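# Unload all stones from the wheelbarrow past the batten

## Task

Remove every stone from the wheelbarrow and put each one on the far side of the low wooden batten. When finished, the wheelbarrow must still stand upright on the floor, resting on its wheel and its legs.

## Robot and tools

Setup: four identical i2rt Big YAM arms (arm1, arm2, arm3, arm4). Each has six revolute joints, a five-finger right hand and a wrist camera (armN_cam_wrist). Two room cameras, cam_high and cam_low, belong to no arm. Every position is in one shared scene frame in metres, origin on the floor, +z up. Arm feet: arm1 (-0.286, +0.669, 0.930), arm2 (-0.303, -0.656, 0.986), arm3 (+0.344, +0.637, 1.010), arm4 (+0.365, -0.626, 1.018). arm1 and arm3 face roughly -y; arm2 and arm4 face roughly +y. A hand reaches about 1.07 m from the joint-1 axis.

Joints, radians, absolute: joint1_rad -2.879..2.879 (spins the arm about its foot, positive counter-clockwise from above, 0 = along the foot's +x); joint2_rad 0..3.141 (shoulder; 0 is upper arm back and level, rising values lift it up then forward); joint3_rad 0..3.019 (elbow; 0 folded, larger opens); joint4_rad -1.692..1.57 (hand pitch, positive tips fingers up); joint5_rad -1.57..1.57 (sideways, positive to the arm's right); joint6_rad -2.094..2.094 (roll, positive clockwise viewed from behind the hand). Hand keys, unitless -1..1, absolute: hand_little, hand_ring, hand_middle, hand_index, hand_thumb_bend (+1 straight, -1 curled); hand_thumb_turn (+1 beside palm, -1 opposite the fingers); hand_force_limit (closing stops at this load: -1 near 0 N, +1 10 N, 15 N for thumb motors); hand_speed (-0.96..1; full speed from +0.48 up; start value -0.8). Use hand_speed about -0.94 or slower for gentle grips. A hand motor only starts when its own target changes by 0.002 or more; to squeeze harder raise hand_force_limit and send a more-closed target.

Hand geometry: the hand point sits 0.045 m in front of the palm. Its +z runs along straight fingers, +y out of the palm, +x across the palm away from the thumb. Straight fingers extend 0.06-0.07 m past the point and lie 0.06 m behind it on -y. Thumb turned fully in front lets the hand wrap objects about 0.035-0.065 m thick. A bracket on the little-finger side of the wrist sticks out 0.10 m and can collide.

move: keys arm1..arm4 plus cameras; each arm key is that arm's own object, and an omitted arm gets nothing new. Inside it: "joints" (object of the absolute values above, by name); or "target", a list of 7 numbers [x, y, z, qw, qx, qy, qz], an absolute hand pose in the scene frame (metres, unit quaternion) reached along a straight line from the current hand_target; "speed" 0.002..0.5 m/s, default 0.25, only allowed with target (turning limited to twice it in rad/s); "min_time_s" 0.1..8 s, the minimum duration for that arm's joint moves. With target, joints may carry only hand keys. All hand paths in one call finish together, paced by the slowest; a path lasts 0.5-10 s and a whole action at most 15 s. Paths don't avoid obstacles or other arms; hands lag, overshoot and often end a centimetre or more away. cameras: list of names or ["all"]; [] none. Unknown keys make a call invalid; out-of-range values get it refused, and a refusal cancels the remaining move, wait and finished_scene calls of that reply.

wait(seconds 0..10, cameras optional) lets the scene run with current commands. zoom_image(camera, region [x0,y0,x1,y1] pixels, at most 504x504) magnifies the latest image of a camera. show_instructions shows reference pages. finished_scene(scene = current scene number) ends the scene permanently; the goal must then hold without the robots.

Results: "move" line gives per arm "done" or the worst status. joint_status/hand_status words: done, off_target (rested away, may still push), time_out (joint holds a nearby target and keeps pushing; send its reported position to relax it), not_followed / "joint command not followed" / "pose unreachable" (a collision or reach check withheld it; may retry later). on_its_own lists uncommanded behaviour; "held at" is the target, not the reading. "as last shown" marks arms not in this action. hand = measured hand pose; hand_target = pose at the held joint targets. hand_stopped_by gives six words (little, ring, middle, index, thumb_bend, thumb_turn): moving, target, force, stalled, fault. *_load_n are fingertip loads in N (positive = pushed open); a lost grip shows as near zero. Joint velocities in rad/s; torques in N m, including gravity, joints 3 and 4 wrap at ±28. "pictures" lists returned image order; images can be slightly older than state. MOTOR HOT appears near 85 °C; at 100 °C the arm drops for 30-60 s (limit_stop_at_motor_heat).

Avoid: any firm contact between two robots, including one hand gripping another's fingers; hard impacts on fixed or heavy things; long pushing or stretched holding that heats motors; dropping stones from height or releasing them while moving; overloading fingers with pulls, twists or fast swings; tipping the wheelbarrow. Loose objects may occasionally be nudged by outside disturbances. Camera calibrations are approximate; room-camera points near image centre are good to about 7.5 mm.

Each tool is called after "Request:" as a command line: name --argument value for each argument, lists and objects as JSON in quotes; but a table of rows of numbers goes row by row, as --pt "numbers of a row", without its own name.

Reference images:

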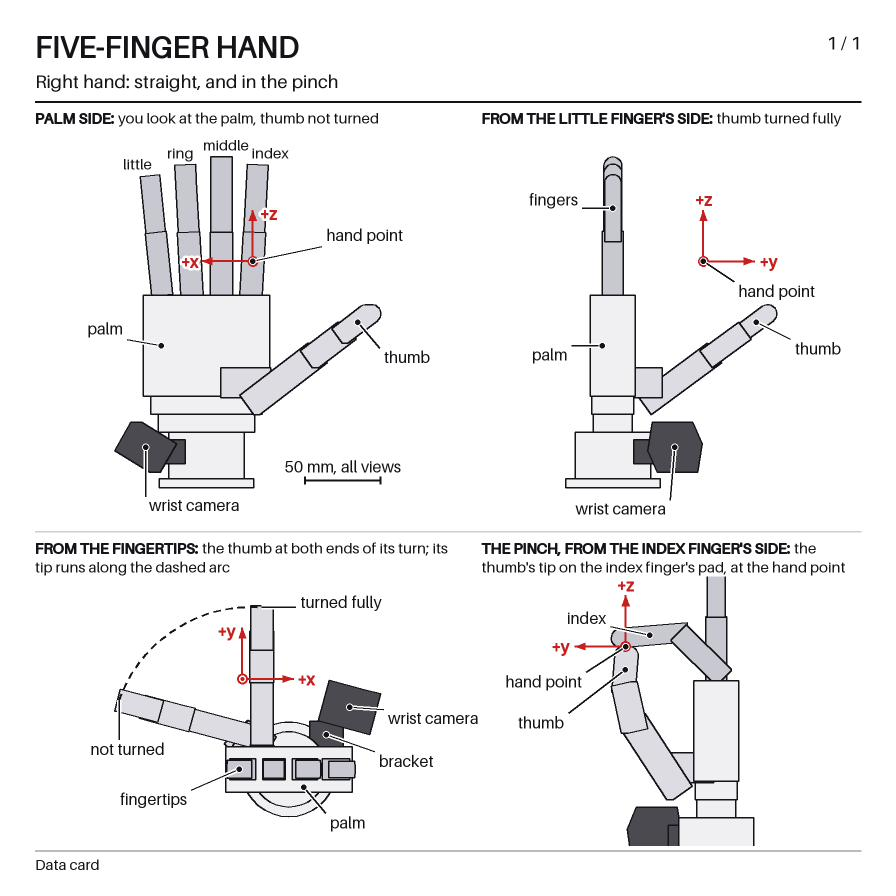

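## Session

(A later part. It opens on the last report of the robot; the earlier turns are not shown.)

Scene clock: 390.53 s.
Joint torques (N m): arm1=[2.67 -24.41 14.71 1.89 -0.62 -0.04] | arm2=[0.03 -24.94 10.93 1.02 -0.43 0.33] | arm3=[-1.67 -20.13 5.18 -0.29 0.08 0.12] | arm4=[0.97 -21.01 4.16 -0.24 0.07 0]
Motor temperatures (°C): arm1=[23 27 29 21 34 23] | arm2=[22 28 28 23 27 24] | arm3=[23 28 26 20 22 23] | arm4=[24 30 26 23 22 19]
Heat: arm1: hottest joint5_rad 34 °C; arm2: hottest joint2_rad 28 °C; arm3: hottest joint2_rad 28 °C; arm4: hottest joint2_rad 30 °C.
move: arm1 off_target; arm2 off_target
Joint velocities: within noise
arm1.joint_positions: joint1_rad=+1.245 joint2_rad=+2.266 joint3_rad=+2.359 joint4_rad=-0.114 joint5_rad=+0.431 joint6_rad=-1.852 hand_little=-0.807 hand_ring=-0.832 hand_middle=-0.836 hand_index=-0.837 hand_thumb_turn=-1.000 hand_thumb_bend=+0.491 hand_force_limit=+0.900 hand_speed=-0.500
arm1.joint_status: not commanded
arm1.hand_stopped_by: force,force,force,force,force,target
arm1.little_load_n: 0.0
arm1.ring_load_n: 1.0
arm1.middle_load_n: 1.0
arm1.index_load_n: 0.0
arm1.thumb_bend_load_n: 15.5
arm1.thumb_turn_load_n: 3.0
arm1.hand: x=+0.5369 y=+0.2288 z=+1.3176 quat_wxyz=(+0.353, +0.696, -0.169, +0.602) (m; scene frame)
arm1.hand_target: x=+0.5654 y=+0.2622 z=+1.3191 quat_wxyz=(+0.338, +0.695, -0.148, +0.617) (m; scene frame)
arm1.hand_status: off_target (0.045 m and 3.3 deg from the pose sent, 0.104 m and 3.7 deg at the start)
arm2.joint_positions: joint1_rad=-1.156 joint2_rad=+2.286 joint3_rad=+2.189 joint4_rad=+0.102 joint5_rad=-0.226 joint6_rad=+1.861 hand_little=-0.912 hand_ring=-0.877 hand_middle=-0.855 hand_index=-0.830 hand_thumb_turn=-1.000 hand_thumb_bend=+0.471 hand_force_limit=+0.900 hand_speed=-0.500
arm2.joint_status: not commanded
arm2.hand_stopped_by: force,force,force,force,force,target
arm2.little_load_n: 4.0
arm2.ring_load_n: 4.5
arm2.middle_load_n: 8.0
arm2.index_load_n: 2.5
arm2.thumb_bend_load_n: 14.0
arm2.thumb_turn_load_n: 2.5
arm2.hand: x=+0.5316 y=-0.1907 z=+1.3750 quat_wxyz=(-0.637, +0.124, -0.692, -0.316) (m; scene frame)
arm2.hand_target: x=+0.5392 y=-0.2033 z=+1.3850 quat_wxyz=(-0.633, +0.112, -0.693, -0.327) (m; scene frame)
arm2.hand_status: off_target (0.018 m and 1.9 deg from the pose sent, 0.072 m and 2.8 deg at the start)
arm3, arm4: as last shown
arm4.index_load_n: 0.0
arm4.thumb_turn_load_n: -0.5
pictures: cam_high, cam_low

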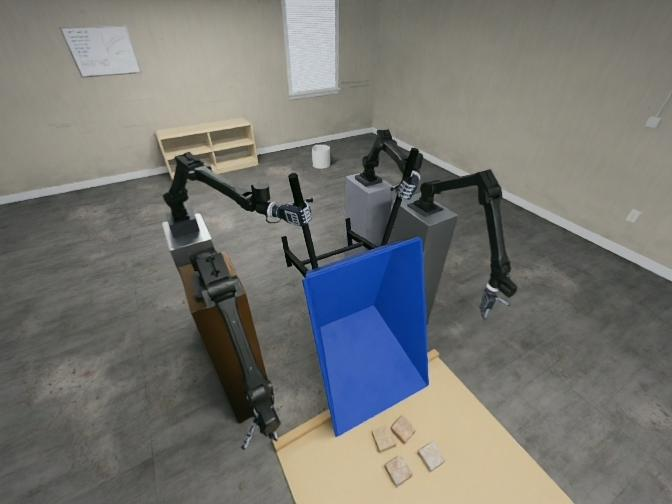

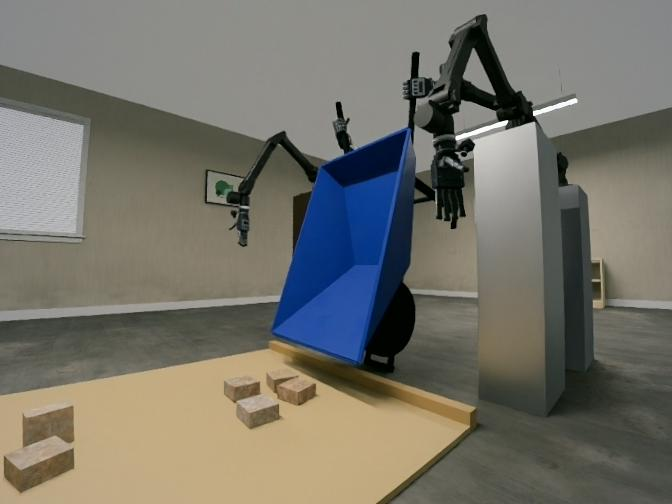

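Request:
move --arm1 '{"target":[0.165,0.262,1.29,0.4338,0.4998,-0.3487,0.6637],"speed":0.2}' --arm2 '{"target":[0.13,-0.203,1.35,0.6521,-0.3836,0.4654,0.4591],"speed":0.2}'

Request:
move --arm1 '{"target":[-0.145,0.272,1.165,0.4990,0.3131,-0.5558,0.5863],"speed":0.2}' --arm2 '{"target":[-0.195,-0.203,1.225,0.6067,-0.5430,0.3248,0.4818],"speed":0.2}' --cameras '["cam_low"]'

Scene clock: 393.77 s.
Joint torques (N m): arm1=[3.66 -17.32 9.78 3.11 -1.53 0] | arm2=[-3.37 -17.73 7.15 2.63 1.22 0.42] | arm3=[-1.44 -19.96 5.15 -0.31 0.08 0.11] | arm4=[1.2 -20.78 4.21 -0.16 0.07 0]
Motor temperatures (°C): arm1=[23 27 29 21 33 23] | arm2=[22 28 28 23 27 23] | arm3=[23 28 26 20 22 23] | arm4=[24 30 26 23 22 19]
Heat: arm1: hottest joint5_rad 33 °C; arm2: hottest joint2_rad 28 °C; arm3: hottest joint2_rad 28 °C; arm4: hottest joint2_rad 30 °C.
move: arm1 off_target; arm2 off_target
Joint velocities: within noise
arm1.joint_positions: joint1_rad=+1.094 joint2_rad=+1.557 joint3_rad=+0.980 joint4_rad=+0.856 joint5_rad=+0.758 joint6_rad=-1.772 hand_little=-0.807 hand_ring=-0.831 hand_middle=-0.836 hand_index=-0.837 hand_thumb_turn=-1.000 hand_thumb_bend=+0.491 hand_force_limit=+0.900 hand_speed=-0.500
arm1.joint_status: not commanded
arm1.hand_stopped_by: force,force,force,force,force,target
arm1.little_load_n: 0.0
arm1.ring_load_n: 6.0
arm1.middle_load_n: 1.5
arm1.index_load_n: 0.0
arm1.thumb_bend_load_n: 16.5
arm1.thumb_turn_load_n: 4.0
arm1.hand: x=+0.1372 y=+0.2380 z=+1.2558 quat_wxyz=(+0.461, +0.514, -0.372, +0.620) (m; scene frame)
arm1.hand_target: x=+0.1624 y=+0.2625 z=+1.2897 quat_wxyz=(+0.434, +0.500, -0.349, +0.664) (m; scene frame)
arm1.hand_status: off_target (0.050 m and 6.7 deg from the pose sent, 0.374 m and 32.7 deg at the start)
arm2.joint_positions: joint1_rad=-0.972 joint2_rad=+1.763 joint3_rad=+1.052 joint4_rad=+1.018 joint5_rad=-0.759 joint6_rad=+1.711 hand_little=-0.912 hand_ring=-0.877 hand_middle=-0.855 hand_index=-0.829 hand_thumb_turn=-1.000 hand_thumb_bend=+0.471 hand_force_limit=+0.900 hand_speed=-0.500
arm2.joint_status: not commanded
arm2.hand_stopped_by: force,force,force,force,force,target
arm2.little_load_n: 0.0
arm2.ring_load_n: 0.0
arm2.middle_load_n: 7.0
arm2.index_load_n: 6.0
arm2.thumb_bend_load_n: 15.5
arm2.thumb_turn_load_n: 2.0
arm2.hand: x=+0.1000 y=-0.1714 z=+1.3188 quat_wxyz=(-0.622, +0.417, -0.465, -0.472) (m; scene frame)
arm2.hand_target: x=+0.1276 y=-0.2027 z=+1.3493 quat_wxyz=(-0.652, +0.385, -0.465, -0.459) (m; scene frame)
arm2.hand_status: off_target (0.054 m and 5.3 deg from the pose sent, 0.403 m and 43.1 deg at the start)
arm3, arm4: as last shown
arm4.thumb_turn_load_n: 0.0
pictures: none

Scene clock: 396.40 s.
Joint torques (N m): arm1=[2.78 -18.08 5.64 3.62 1 -1.3] | arm2=[-0.56 -19.72 1.46 4.82 -1.77 1.38] | arm3=[-1.67 -19.96 5.22 -0.29 0.07 0.11] | arm4=[1.14 -20.89 4.1 -0.08 0.09 -0.02]
Motor temperatures (°C): arm1=[23 27 29 21 33 23] | arm2=[22 28 28 23 27 23] | arm3=[23 28 26 20 22 23] | arm4=[24 30 26 23 22 19]
Heat: arm1: hottest joint5_rad 33 °C; arm2: hottest joint2_rad 28 °C; arm3: hottest joint2_rad 28 °C; arm4: hottest joint2_rad 30 °C.
move: arm1 off_target; arm2 off_target
Joint velocities: within noise
arm1.joint_positions: joint1_rad=+0.777 joint2_rad=+1.404 joint3_rad=+0.447 joint4_rad=+1.138 joint5_rad=+0.946 joint6_rad=-1.348 hand_little=-0.806 hand_ring=-0.829 hand_middle=-0.836 hand_index=-0.837 hand_thumb_turn=-1.000 hand_thumb_bend=+0.491 hand_force_limit=+0.900 hand_speed=-0.500
arm1.joint_status: not commanded
arm1.hand_stopped_by: force,force,force,force,force,target
arm1.little_load_n: 5.0
arm1.ring_load_n: 25.0
arm1.middle_load_n: 1.5
arm1.index_load_n: 0.0
arm1.thumb_bend_load_n: 15.0
arm1.thumb_turn_load_n: 2.5
arm1.hand: x=-0.1460 y=+0.2510 z=+1.1130 quat_wxyz=(+0.477, +0.327, -0.585, +0.569) (m; scene frame)
arm1.hand_target: x=-0.1464 y=+0.2676 z=+1.1591 quat_wxyz=(+0.494, +0.313, -0.562, +0.585) (m; scene frame)
arm1.hand_status: off_target (0.056 m and 4.9 deg from the pose sent, 0.298 m and 31.9 deg at the start)
arm2.joint_positions: joint1_rad=-0.596 joint2_rad=+1.697 joint3_rad=+0.524 joint4_rad=+1.269 joint5_rad=-0.694 joint6_rad=+1.220 hand_little=-0.912 hand_ring=-0.877 hand_middle=-0.855 hand_index=-0.828 hand_thumb_turn=-1.000 hand_thumb_bend=+0.471 hand_force_limit=+0.900 hand_speed=-0.500
arm2.joint_status: not commanded
arm2.hand_stopped_by: force,force,force,force,force,target
arm2.little_load_n: 0.0
arm2.ring_load_n: 4.0
arm2.middle_load_n: 9.5
arm2.index_load_n: 8.5
arm2.thumb_bend_load_n: 14.5
arm2.thumb_turn_load_n: 2.5
arm2.hand: x=-0.1881 y=-0.1737 z=+1.1571 quat_wxyz=(-0.594, +0.589, -0.342, -0.428) (m; scene frame)
arm2.hand_target: x=-0.1962 y=-0.1980 z=+1.2162 quat_wxyz=(-0.603, +0.553, -0.323, -0.476) (m; scene frame)
arm2.hand_status: off_target (0.074 m and 8.5 deg from the pose sent, 0.311 m and 21.7 deg at the start)
arm3, arm4: as last shown
arm4.little_load_n: -0.5
arm4.index_load_n: 0.5
pictures: cam_low

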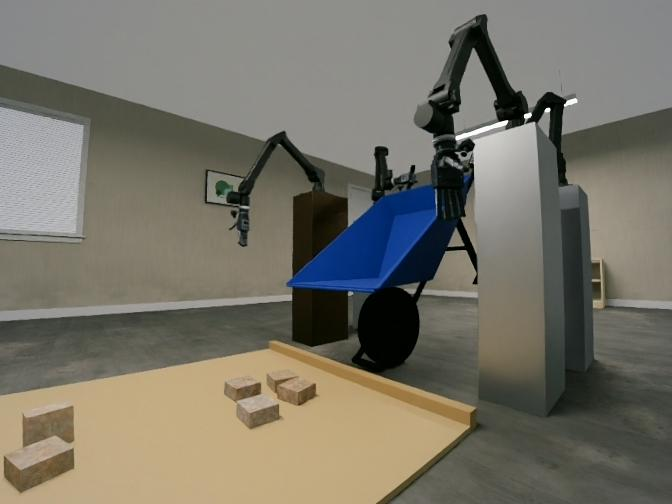

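Request:
move --arm1 '{"target":[-0.20,0.282,1.135,0.5114,0.1239,-0.7401,0.4184],"speed":0.2}' --arm2 '{"target":[-0.25,-0.205,1.195,0.4749,-0.7123,0.1687,0.4892],"speed":0.2}'

Request:
move --arm1 '{"target":[-0.44,0.290,0.92,0.4162,0.0214,-0.8387,0.3506],"speed":0.2}' --arm2 '{"target":[-0.51,-0.207,0.97,0.4257,-0.8090,0.0779,0.3984],"speed":0.2}'

Request:
move --arm1 '{"target":[-0.62,0.295,0.60,0.255,-0.06,-0.92,0.292],"speed":0.2}' --arm2 '{"target":[-0.70,-0.21,0.64,0.365,-0.898,-0.012,0.246],"speed":0.2}' --cameras '["cam_low"]'

Scene clock: 400.60 s.
Joint torques (N m): arm1=[0.56 -17.49 11.14 -0.7 3.56 -0.62] | arm2=[0.67 -21.71 6.09 1.81 -3.84 0.64] | arm3=[-1.61 -20.01 5.15 -0.35 0.07 0.12] | arm4=[0.91 -21.48 4.19 -0.09 0.07 0.02]
Motor temperatures (°C): arm1=[23 27 29 21 37 23] | arm2=[22 28 28 23 31 23] | arm3=[23 28 26 20 22 23] | arm4=[24 30 26 23 22 19]
Heat: arm1: hottest joint5_rad 37 °C; arm2: hottest joint5_rad 31 °C; arm3: hottest joint2_rad 28 °C; arm4: hottest joint2_rad 30 °C.
move: arm1 off_target; arm2 off_target
Joint velocities: within noise
arm1.joint_positions: joint1_rad=+0.703 joint2_rad=+1.332 joint3_rad=+0.724 joint4_rad=-0.250 joint5_rad=+1.294 joint6_rad=-0.225 hand_little=-0.806 hand_ring=-0.831 hand_middle=-0.836 hand_index=-0.837 hand_thumb_turn=-1.000 hand_thumb_bend=+0.491 hand_force_limit=+0.900 hand_speed=-0.500
arm1.joint_status: not commanded
arm1.hand_stopped_by: force,force,force,force,force,target
arm1.little_load_n: 8.0
arm1.ring_load_n: 6.5
arm1.middle_load_n: 1.5
arm1.index_load_n: -0.5
arm1.thumb_bend_load_n: 15.0
arm1.thumb_turn_load_n: 2.0
arm1.hand: x=-0.1992 y=+0.2776 z=+1.0721 quat_wxyz=(+0.487, +0.145, -0.763, +0.399) (m; scene frame)
arm1.hand_target: x=-0.2015 y=+0.2810 z=+1.1293 quat_wxyz=(+0.511, +0.122, -0.742, +0.417) (m; scene frame)
arm1.hand_status: off_target (0.063 m and 5.0 deg from the pose sent, 0.066 m and 34.3 deg at the start)
arm2.joint_positions: joint1_rad=-0.568 joint2_rad=+1.619 joint3_rad=+0.652 joint4_rad=+0.625 joint5_rad=-1.046 joint6_rad=+0.788 hand_little=-0.912 hand_ring=-0.877 hand_middle=-0.855 hand_index=-0.829 hand_thumb_turn=-1.000 hand_thumb_bend=+0.471 hand_force_limit=+0.900 hand_speed=-0.500
arm2.joint_status: not commanded
arm2.hand_stopped_by: force,force,force,force,force,target
arm2.little_load_n: 0.0
arm2.ring_load_n: 3.0
arm2.middle_load_n: 8.0
arm2.index_load_n: 6.5
arm2.thumb_bend_load_n: 14.5
arm2.thumb_turn_load_n: 2.5
arm2.hand: x=-0.2417 y=-0.1885 z=+1.1186 quat_wxyz=(-0.453, +0.733, -0.220, -0.457) (m; scene frame)
arm2.hand_target: x=-0.2514 y=-0.2030 z=+1.1847 quat_wxyz=(-0.472, +0.717, -0.167, -0.486) (m; scene frame)
arm2.hand_status: off_target (0.079 m and 7.8 deg from the pose sent, 0.079 m and 28.9 deg at the start)
arm3, arm4: as last shown
arm4.little_load_n: 0.0
arm4.index_load_n: 0.0
pictures: none

Scene clock: 403.17 s.
Joint torques (N m): arm1=[-3.78 -13.86 4.07 3.78 2.59 -0.4] | arm2=[3.96 -16.85 0.32 4.26 -1.9 0.34] | arm3=[-1.67 -20.07 5.2 -0.27 0.08 0.12] | arm4=[0.91 -21.19 4.16 -0.2 0.06 -0.01]
Motor temperatures (°C): arm1=[23 27 28 21 38 22] | arm2=[22 28 27 23 32 23] | arm3=[23 28 26 20 22 23] | arm4=[24 30 26 23 22 19]
Heat: arm1: hottest joint5_rad 38 °C; arm2: hottest joint5_rad 32 °C; arm3: hottest joint2_rad 28 °C; arm4: hottest joint2_rad 30 °C.
move: arm1 off_target; arm2 off_target
Joint velocities: within noise
arm1.joint_positions: joint1_rad=-0.028 joint2_rad=+1.579 joint3_rad=+0.401 joint4_rad=+0.523 joint5_rad=+0.626 joint6_rad=-0.459 hand_little=-0.806 hand_ring=-0.831 hand_middle=-0.836 hand_index=-0.837 hand_thumb_turn=-1.000 hand_thumb_bend=+0.491 hand_force_limit=+0.900 hand_speed=-0.500
arm1.joint_status: not commanded
arm1.hand_stopped_by: force,force,force,force,force,target
arm1.little_load_n: 2.0
arm1.ring_load_n: 5.5
arm1.middle_load_n: 3.5
arm1.index_load_n: 1.0
arm1.thumb_bend_load_n: 15.0
arm1.thumb_turn_load_n: 2.5
arm1.hand: x=-0.4152 y=+0.2918 z=+0.8895 quat_wxyz=(+0.374, +0.047, -0.862, +0.337) (m; scene frame)
arm1.hand_target: x=-0.4389 y=+0.2907 z=+0.9178 quat_wxyz=(+0.415, +0.020, -0.840, +0.349) (m; scene frame)
arm1.hand_status: off_target (0.039 m and 6.4 deg from the pose sent, 0.285 m and 19.3 deg at the start)
arm2.joint_positions: joint1_rad=+0.097 joint2_rad=+1.975 joint3_rad=+0.541 joint4_rad=+0.964 joint5_rad=-0.452 joint6_rad=+0.629 hand_little=-0.911 hand_ring=-0.877 hand_middle=-0.855 hand_index=-0.829 hand_thumb_turn=-1.000 hand_thumb_bend=+0.471 hand_force_limit=+0.900 hand_speed=-0.500
arm2.joint_status: not commanded
arm2.hand_stopped_by: force,force,force,force,force,target
arm2.little_load_n: 9.0
arm2.ring_load_n: 2.0
arm2.middle_load_n: 7.5
arm2.index_load_n: 8.0
arm2.thumb_bend_load_n: 14.5
arm2.thumb_turn_load_n: 2.5
arm2.hand: x=-0.4851 y=-0.2010 z=+0.9296 quat_wxyz=(-0.409, +0.834, -0.105, -0.356) (m; scene frame)
arm2.hand_target: x=-0.5090 y=-0.2076 z=+0.9668 quat_wxyz=(-0.424, +0.810, -0.077, -0.398) (m; scene frame)
arm2.hand_status: off_target (0.048 m and 6.7 deg from the pose sent, 0.307 m and 19.8 deg at the start)
arm3, arm4: as last shown
pictures: none

Scene clock: 405.83 s.
Joint torques (N m): arm1=[-5.66 -22.36 -0.95 2.65 1.22 0.21] | arm2=[4.84 -23.24 -0.54 2.35 -0.81 -0.03] | arm3=[-1.55 -20.13 5.15 -0.34 0.09 0.11] | arm4=[1.26 -21.13 4.18 -0.09 0.06 -0.01]
Motor temperatures (°C): arm1=[23 27 28 21 38 22] | arm2=[22 28 27 23 32 23] | arm3=[23 28 26 20 22 23] | arm4=[24 30 26 23 22 19]
Heat: arm1: hottest joint5_rad 38 °C; arm2: hottest joint5_rad 32 °C; arm3: hottest joint2_rad 28 °C; arm4: hottest joint2_rad 30 °C.
move: arm1 off_target; arm2 off_target
Joint velocities: within noise
arm1.joint_positions: joint1_rad=-0.620 joint2_rad=+2.599 joint3_rad=+0.952 joint4_rad=+0.817 joint5_rad=+0.032 joint6_rad=-0.588 hand_little=-0.806 hand_ring=-0.831 hand_middle=-0.836 hand_index=-0.837 hand_thumb_turn=-1.000 hand_thumb_bend=+0.491 hand_force_limit=+0.900 hand_speed=-0.500
arm1.joint_status: not commanded
arm1.hand_stopped_by: force,force,force,force,force,target
arm1.little_load_n: 2.5
arm1.ring_load_n: 4.5
arm1.middle_load_n: 4.5
arm1.index_load_n: 3.0
arm1.thumb_bend_load_n: 15.5
arm1.thumb_turn_load_n: 2.5
arm1.hand: x=-0.5859 y=+0.2885 z=+0.5739 quat_wxyz=(+0.223, -0.025, -0.932, +0.286) (m; scene frame)
arm1.hand_target: x=-0.6190 y=+0.2955 z=+0.5982 quat_wxyz=(+0.255, -0.060, -0.920, +0.292) (m; scene frame)
arm1.hand_status: off_target (0.043 m and 5.7 deg from the pose sent, 0.355 m and 20.2 deg at the start)
arm2.joint_positions: joint1_rad=+0.596 joint2_rad=+2.780 joint3_rad=+1.168 joint4_rad=+0.879 joint5_rad=+0.046 joint6_rad=+0.606 hand_little=-0.911 hand_ring=-0.877 hand_middle=-0.855 hand_index=-0.829 hand_thumb_turn=-1.000 hand_thumb_bend=+0.471 hand_force_limit=+0.900 hand_speed=-0.500
arm2.joint_status: not commanded
arm2.hand_stopped_by: force,force,force,force,force,target
arm2.little_load_n: 10.5
arm2.ring_load_n: 2.5
arm2.middle_load_n: 7.5
arm2.index_load_n: 7.5
arm2.thumb_bend_load_n: 14.5
arm2.thumb_turn_load_n: 2.5
arm2.hand: x=-0.6571 y=-0.2166 z=+0.5968 quat_wxyz=(-0.347, +0.914, -0.014, -0.209) (m; scene frame)
arm2.hand_target: x=-0.6993 y=-0.2110 z=+0.6377 quat_wxyz=(-0.364, +0.898, +0.012, -0.246) (m; scene frame)
arm2.hand_status: off_target (0.061 m and 6.0 deg from the pose sent, 0.361 m and 20.5 deg at the start)
arm3, arm4: as last shown
pictures: cam_low

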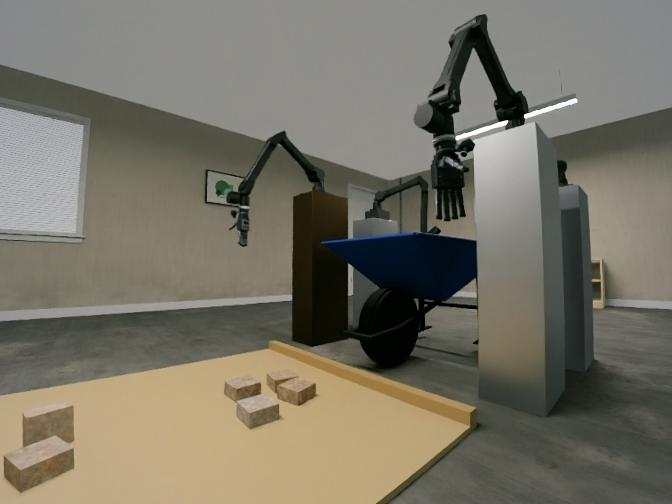

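Request:
move --arm1 '{"target":[-0.61,0.30,0.488,0.211,-0.0818,-0.934,0.2762],"speed":0.12}' --arm2 '{"target":[-0.69,-0.213,0.51,0.3518,-0.9134,-0.0311,0.2037],"speed":0.12}' --cameras '["cam_low"]'

Request:
move --arm1 '{"joints":{"hand_speed":-0.1,"hand_little":1,"hand_ring":1,"hand_middle":1,"hand_index":1,"hand_thumb_bend":1}}' --arm2 '{"joints":{"hand_speed":-0.1,"hand_little":1,"hand_ring":1,"hand_middle":1,"hand_index":1,"hand_thumb_bend":1}}' --cameras '["cam_low","cam_high"]'

Scene clock: 407.67 s.
Joint torques (N m): arm1=[-6.36 -18.2 1.1 1.8 1.13 0.24] | arm2=[4.89 -17.96 3.25 1.39 -0.68 -0.1] | arm3=[-1.49 -19.9 5.18 -0.28 0.08 0.13] | arm4=[1.67 -21.48 4.16 -0.24 0.07 0.01]
Motor temperatures (°C): arm1=[23 27 28 21 37 22] | arm2=[22 28 27 23 31 23] | arm3=[23 28 26 20 22 23] | arm4=[24 30 26 23 22 19]
Heat: arm1: hottest joint5_rad 37 °C; arm2: hottest joint5_rad 31 °C; arm3: hottest joint2_rad 28 °C; arm4: hottest joint2_rad 30 °C.
move: arm1 off_target; arm2 off_target
Joint velocities: within noise
arm1.joint_positions: joint1_rad=-0.625 joint2_rad=+2.818 joint3_rad=+1.141 joint4_rad=+0.800 joint5_rad=-0.010 joint6_rad=-0.540 hand_little=-0.806 hand_ring=-0.831 hand_middle=-0.836 hand_index=-0.837 hand_thumb_turn=-1.000 hand_thumb_bend=+0.491 hand_force_limit=+0.900 hand_speed=-0.500
arm1.joint_status: not commanded
arm1.hand_stopped_by: force,force,force,force,force,target
arm1.little_load_n: 1.5
arm1.ring_load_n: 2.5
arm1.middle_load_n: 2.0
arm1.index_load_n: 0.5
arm1.thumb_bend_load_n: 15.5
arm1.thumb_turn_load_n: 2.5
arm1.hand: x=-0.5781 y=+0.2853 z=+0.4869 quat_wxyz=(+0.188, -0.042, -0.939, +0.283) (m; scene frame)
arm1.hand_target: x=-0.6085 y=+0.3006 z=+0.4883 quat_wxyz=(+0.211, -0.082, -0.934, +0.276) (m; scene frame)
arm1.hand_status: off_target (0.035 m and 5.3 deg from the pose sent, 0.090 m and 6.8 deg at the start)
arm2.joint_positions: joint1_rad=+0.601 joint2_rad=+3.002 joint3_rad=+1.397 joint4_rad=+0.836 joint5_rad=+0.082 joint6_rad=+0.562 hand_little=-0.912 hand_ring=-0.877 hand_middle=-0.855 hand_index=-0.829 hand_thumb_turn=-1.000 hand_thumb_bend=+0.471 hand_force_limit=+0.900 hand_speed=-0.500
arm2.joint_status: not commanded
arm2.hand_stopped_by: force,force,force,force,force,target
arm2.little_load_n: 1.5
arm2.ring_load_n: 0.0
arm2.middle_load_n: 7.5
arm2.index_load_n: 5.0
arm2.thumb_bend_load_n: 14.0
arm2.thumb_turn_load_n: 2.5
arm2.hand: x=-0.6519 y=-0.2130 z=+0.5026 quat_wxyz=(-0.346, +0.921, +0.002, -0.178) (m; scene frame)
arm2.hand_target: x=-0.6888 y=-0.2146 z=+0.5112 quat_wxyz=(-0.352, +0.913, +0.031, -0.204) (m; scene frame)
arm2.hand_status: off_target (0.039 m and 4.6 deg from the pose sent, 0.093 m and 5.3 deg at the start)
arm3, arm4: as last shown
arm4.thumb_turn_load_n: -0.5
pictures: cam_low

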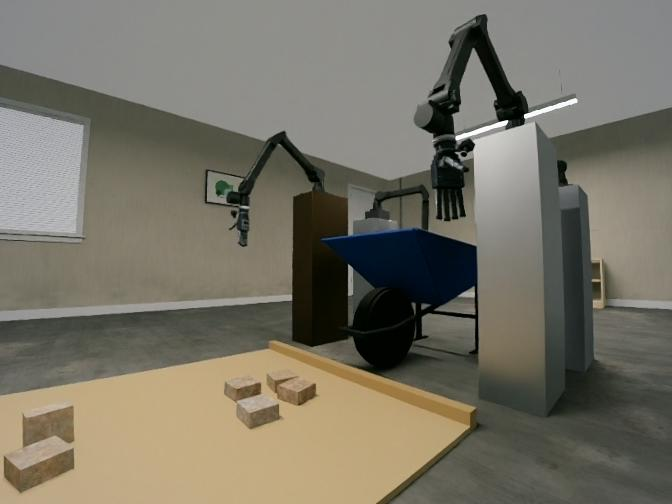

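Scene clock: 408.93 s.
Joint torques (N m): arm1=[-4.07 -18.55 0.28 1.76 0.41 0.23] | arm2=[1.85 -18.26 1.02 1.46 0.05 -0.09] | arm3=[-1.79 -20.07 5.19 -0.24 0.07 0.11] | arm4=[1.14 -21.42 4.15 -0.18 0.08 -0.02]
Motor temperatures (°C): arm1=[23 27 28 21 37 22] | arm2=[22 28 27 23 31 23] | arm3=[23 28 26 20 22 23] | arm4=[24 30 26 23 22 19]
Heat: arm1: hottest joint5_rad 37 °C; arm2: hottest joint5_rad 31 °C; arm3: hottest joint2_rad 28 °C; arm4: hottest joint2_rad 30 °C.
move: arm1 done; arm2 done
Joint velocities: within noise
arm1.joint_positions: joint1_rad=-0.650 joint2_rad=+2.818 joint3_rad=+1.154 joint4_rad=+0.803 joint5_rad=+0.011 joint6_rad=-0.538 hand_little=+1.000 hand_ring=+1.000 hand_middle=+1.000 hand_index=+1.000 hand_thumb_turn=-1.000 hand_thumb_bend=+1.000 hand_force_limit=+0.900 hand_speed=-0.100
arm1.joint_status: all done
arm1.hand_stopped_by: target,target,target,target,target,target
arm1.little_load_n: 0.0
arm1.ring_load_n: 0.0
arm1.middle_load_n: 0.0
arm1.index_load_n: 0.0
arm1.thumb_bend_load_n: 0.0
arm1.thumb_turn_load_n: 0.0
arm1.hand: x=-0.5960 y=+0.2882 z=+0.4884 quat_wxyz=(+0.203, -0.058, -0.936, +0.282) (m; scene frame)
arm1.hand_target: x=-0.6086 y=+0.3007 z=+0.4883 quat_wxyz=(+0.211, -0.082, -0.934, +0.276) (m; scene frame)
arm1.hand_status: not commanded
arm2.joint_positions: joint1_rad=+0.642 joint2_rad=+3.000 joint3_rad=+1.427 joint4_rad=+0.836 joint5_rad=+0.062 joint6_rad=+0.561 hand_little=+1.000 hand_ring=+1.000 hand_middle=+1.000 hand_index=+1.000 hand_thumb_turn=-1.000 hand_thumb_bend=+1.000 hand_force_limit=+0.900 hand_speed=-0.100
arm2.joint_status: all done
arm2.hand_stopped_by: target,target,target,target,target,target
arm2.little_load_n: 0.0
arm2.ring_load_n: -0.5
arm2.middle_load_n: 0.0
arm2.index_load_n: 0.0
arm2.thumb_bend_load_n: 0.0
arm2.thumb_turn_load_n: 0.0
arm2.hand: x=-0.6837 y=-0.2152 z=+0.5090 quat_wxyz=(-0.349, +0.915, +0.024, -0.201) (m; scene frame)
arm2.hand_target: x=-0.6890 y=-0.2146 z=+0.5112 quat_wxyz=(-0.351, +0.913, +0.031, -0.204) (m; scene frame)
arm2.hand_status: not commanded
arm3.joint_positions: joint1_rad=+1.510 joint2_rad=+2.575 joint3_rad=+1.535 joint4_rad=-0.541 joint5_rad=-0.038 joint6_rad=+2.077 hand_little=+1.000 hand_ring=+1.000 hand_middle=+1.000 hand_index=+1.000 hand_thumb_turn=-1.000 hand_thumb_bend=+1.000 hand_force_limit=+0.000 hand_speed=+0.000
arm3.joint_status: not commanded
arm3.hand_stopped_by: target,target,target,target,target,target
arm3.little_load_n: 0.0
arm3.ring_load_n: 0.0
arm3.middle_load_n: 0.0
arm3.index_load_n: 0.0
arm3.thumb_bend_load_n: 0.0
arm3.thumb_turn_load_n: 0.0
arm3.hand: x=+0.9706 y=+0.6659 z=+0.6910 quat_wxyz=(+0.007, -0.261, -0.965, -0.014) (m; scene frame)
arm3.hand_target: x=+0.9760 y=+0.6584 z=+0.6975 quat_wxyz=(+0.005, -0.273, -0.962, -0.014) (m; scene frame)
arm3.hand_status: not commanded
arm4.joint_positions: joint1_rad=-1.505 joint2_rad=+2.570 joint3_rad=+1.492 joint4_rad=-0.499 joint5_rad=+0.034 joint6_rad=-2.084 hand_little=+1.000 hand_ring=+1.000 hand_middle=+1.000 hand_index=+1.000 hand_thumb_turn=-1.000 hand_thumb_bend=+1.000 hand_force_limit=+0.000 hand_speed=+0.000
arm4.joint_status: not commanded
arm4.hand_stopped_by: target,target,target,target,target,target
arm4.little_load_n: 0.0
arm4.ring_load_n: 0.0
arm4.middle_load_n: 0.0
arm4.index_load_n: 0.0
arm4.thumb_bend_load_n: 0.0
arm4.thumb_turn_load_n: 0.0
arm4.hand: x=+0.9240 y=-0.6931 z=+0.6933 quat_wxyz=(+0.016, +0.965, +0.261, -0.008) (m; scene frame)
arm4.hand_target: x=+0.9298 y=-0.6898 z=+0.7002 quat_wxyz=(+0.016, +0.963, +0.269, -0.004) (m; scene frame)
arm4.hand_status: not commanded
pictures: cam_high, cam_low

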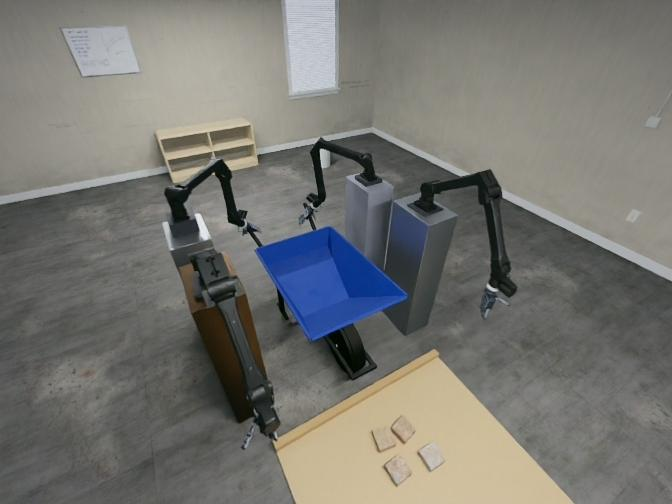

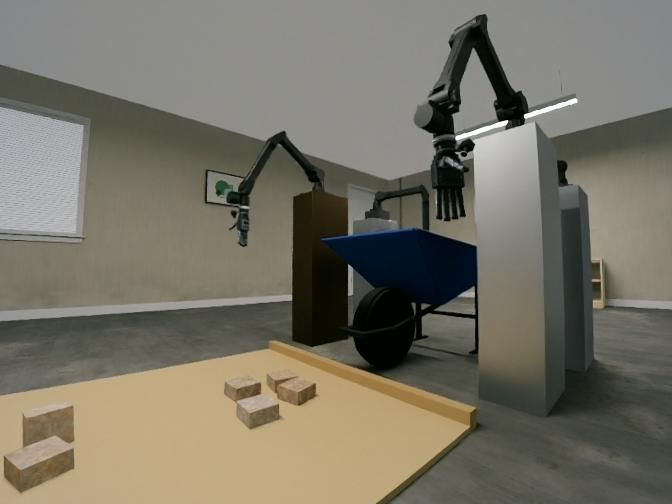

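Request:
move --arm1 '{"target":[-0.54,0.37,0.60,0.211,-0.0818,-0.934,0.2762],"speed":0.15}' --arm2 '{"target":[-0.635,-0.30,0.61,0.3518,-0.9134,-0.0311,0.2037],"speed":0.15}'

Request:
finished_scene --scene 1

Scene clock: 410.80 s.
Joint torques (N m): arm1=[-1.55 -17.32 -1.96 2.32 0.04 0.17] | arm2=[2.02 -16.44 -1.99 2.17 0.24 0.03] | arm3=[-1.55 -20.19 5.15 -0.27 0.07 0.11] | arm4=[1.32 -21.19 4.18 -0.16 0.07 0.02]
Motor temperatures (°C): arm1=[23 27 27 21 36 22] | arm2=[22 28 27 23 30 23] | arm3=[23 28 26 20 22 23] | arm4=[24 30 26 23 22 19]
Heat: arm1: hottest joint5_rad 36 °C; arm2: hottest joint5_rad 30 °C; arm3: hottest joint2_rad 28 °C; arm4: hottest joint2_rad 30 °C.
move: arm1 off_target; arm2 off_target
Joint velocities: within noise
arm1.joint_positions: joint1_rad=-0.654 joint2_rad=+2.576 joint3_rad=+0.711 joint4_rad=+0.973 joint5_rad=+0.037 joint6_rad=-0.515 hand_little=+1.000 hand_ring=+1.000 hand_middle=+1.000 hand_index=+1.000 hand_thumb_turn=-1.000 hand_thumb_bend=+1.000 hand_force_limit=+0.900 hand_speed=-0.100
arm1.joint_status: not commanded
arm1.hand_stopped_by: target,target,target,target,target,target
arm1.little_load_n: 0.0
arm1.ring_load_n: 0.0
arm1.middle_load_n: 0.0
arm1.index_load_n: 0.0
arm1.thumb_bend_load_n: 0.0
arm1.thumb_turn_load_n: 0.0
arm1.hand: x=-0.5336 y=+0.3753 z=+0.5895 quat_wxyz=(+0.203, -0.076, -0.939, +0.265) (m; scene frame)
arm1.hand_target: x=-0.5399 y=+0.3701 z=+0.5998 quat_wxyz=(+0.211, -0.082, -0.934, +0.276) (m; scene frame)
arm1.hand_status: off_target (0.013 m and 1.8 deg from the pose sent, 0.149 m and 2.9 deg at the start)
arm2.joint_positions: joint1_rad=+0.661 joint2_rad=+2.786 joint3_rad=+0.965 joint4_rad=+1.063 joint5_rad=+0.073 joint6_rad=+0.561 hand_little=+1.000 hand_ring=+1.000 hand_middle=+1.000 hand_index=+1.000 hand_thumb_turn=-1.000 hand_thumb_bend=+1.000 hand_force_limit=+0.900 hand_speed=-0.100
arm2.joint_status: not commanded
arm2.hand_stopped_by: target,target,target,target,target,target
arm2.little_load_n: 0.0
arm2.ring_load_n: 0.0
arm2.middle_load_n: 0.0
arm2.index_load_n: 0.0
arm2.thumb_bend_load_n: 0.0
arm2.thumb_turn_load_n: 0.0
arm2.hand: x=-0.6281 y=-0.3032 z=+0.5996 quat_wxyz=(-0.343, +0.918, +0.031, -0.195) (m; scene frame)
arm2.hand_target: x=-0.6351 y=-0.2999 z=+0.6099 quat_wxyz=(-0.352, +0.913, +0.031, -0.204) (m; scene frame)
arm2.hand_status: off_target (0.013 m and 1.5 deg from the pose sent, 0.141 m and 0.9 deg at the start)
arm3, arm4: as last shown
arm3.thumb_bend_load_n: -0.5
arm4.little_load_n: 0.5
pictures: none

The scene is finished: the task was done.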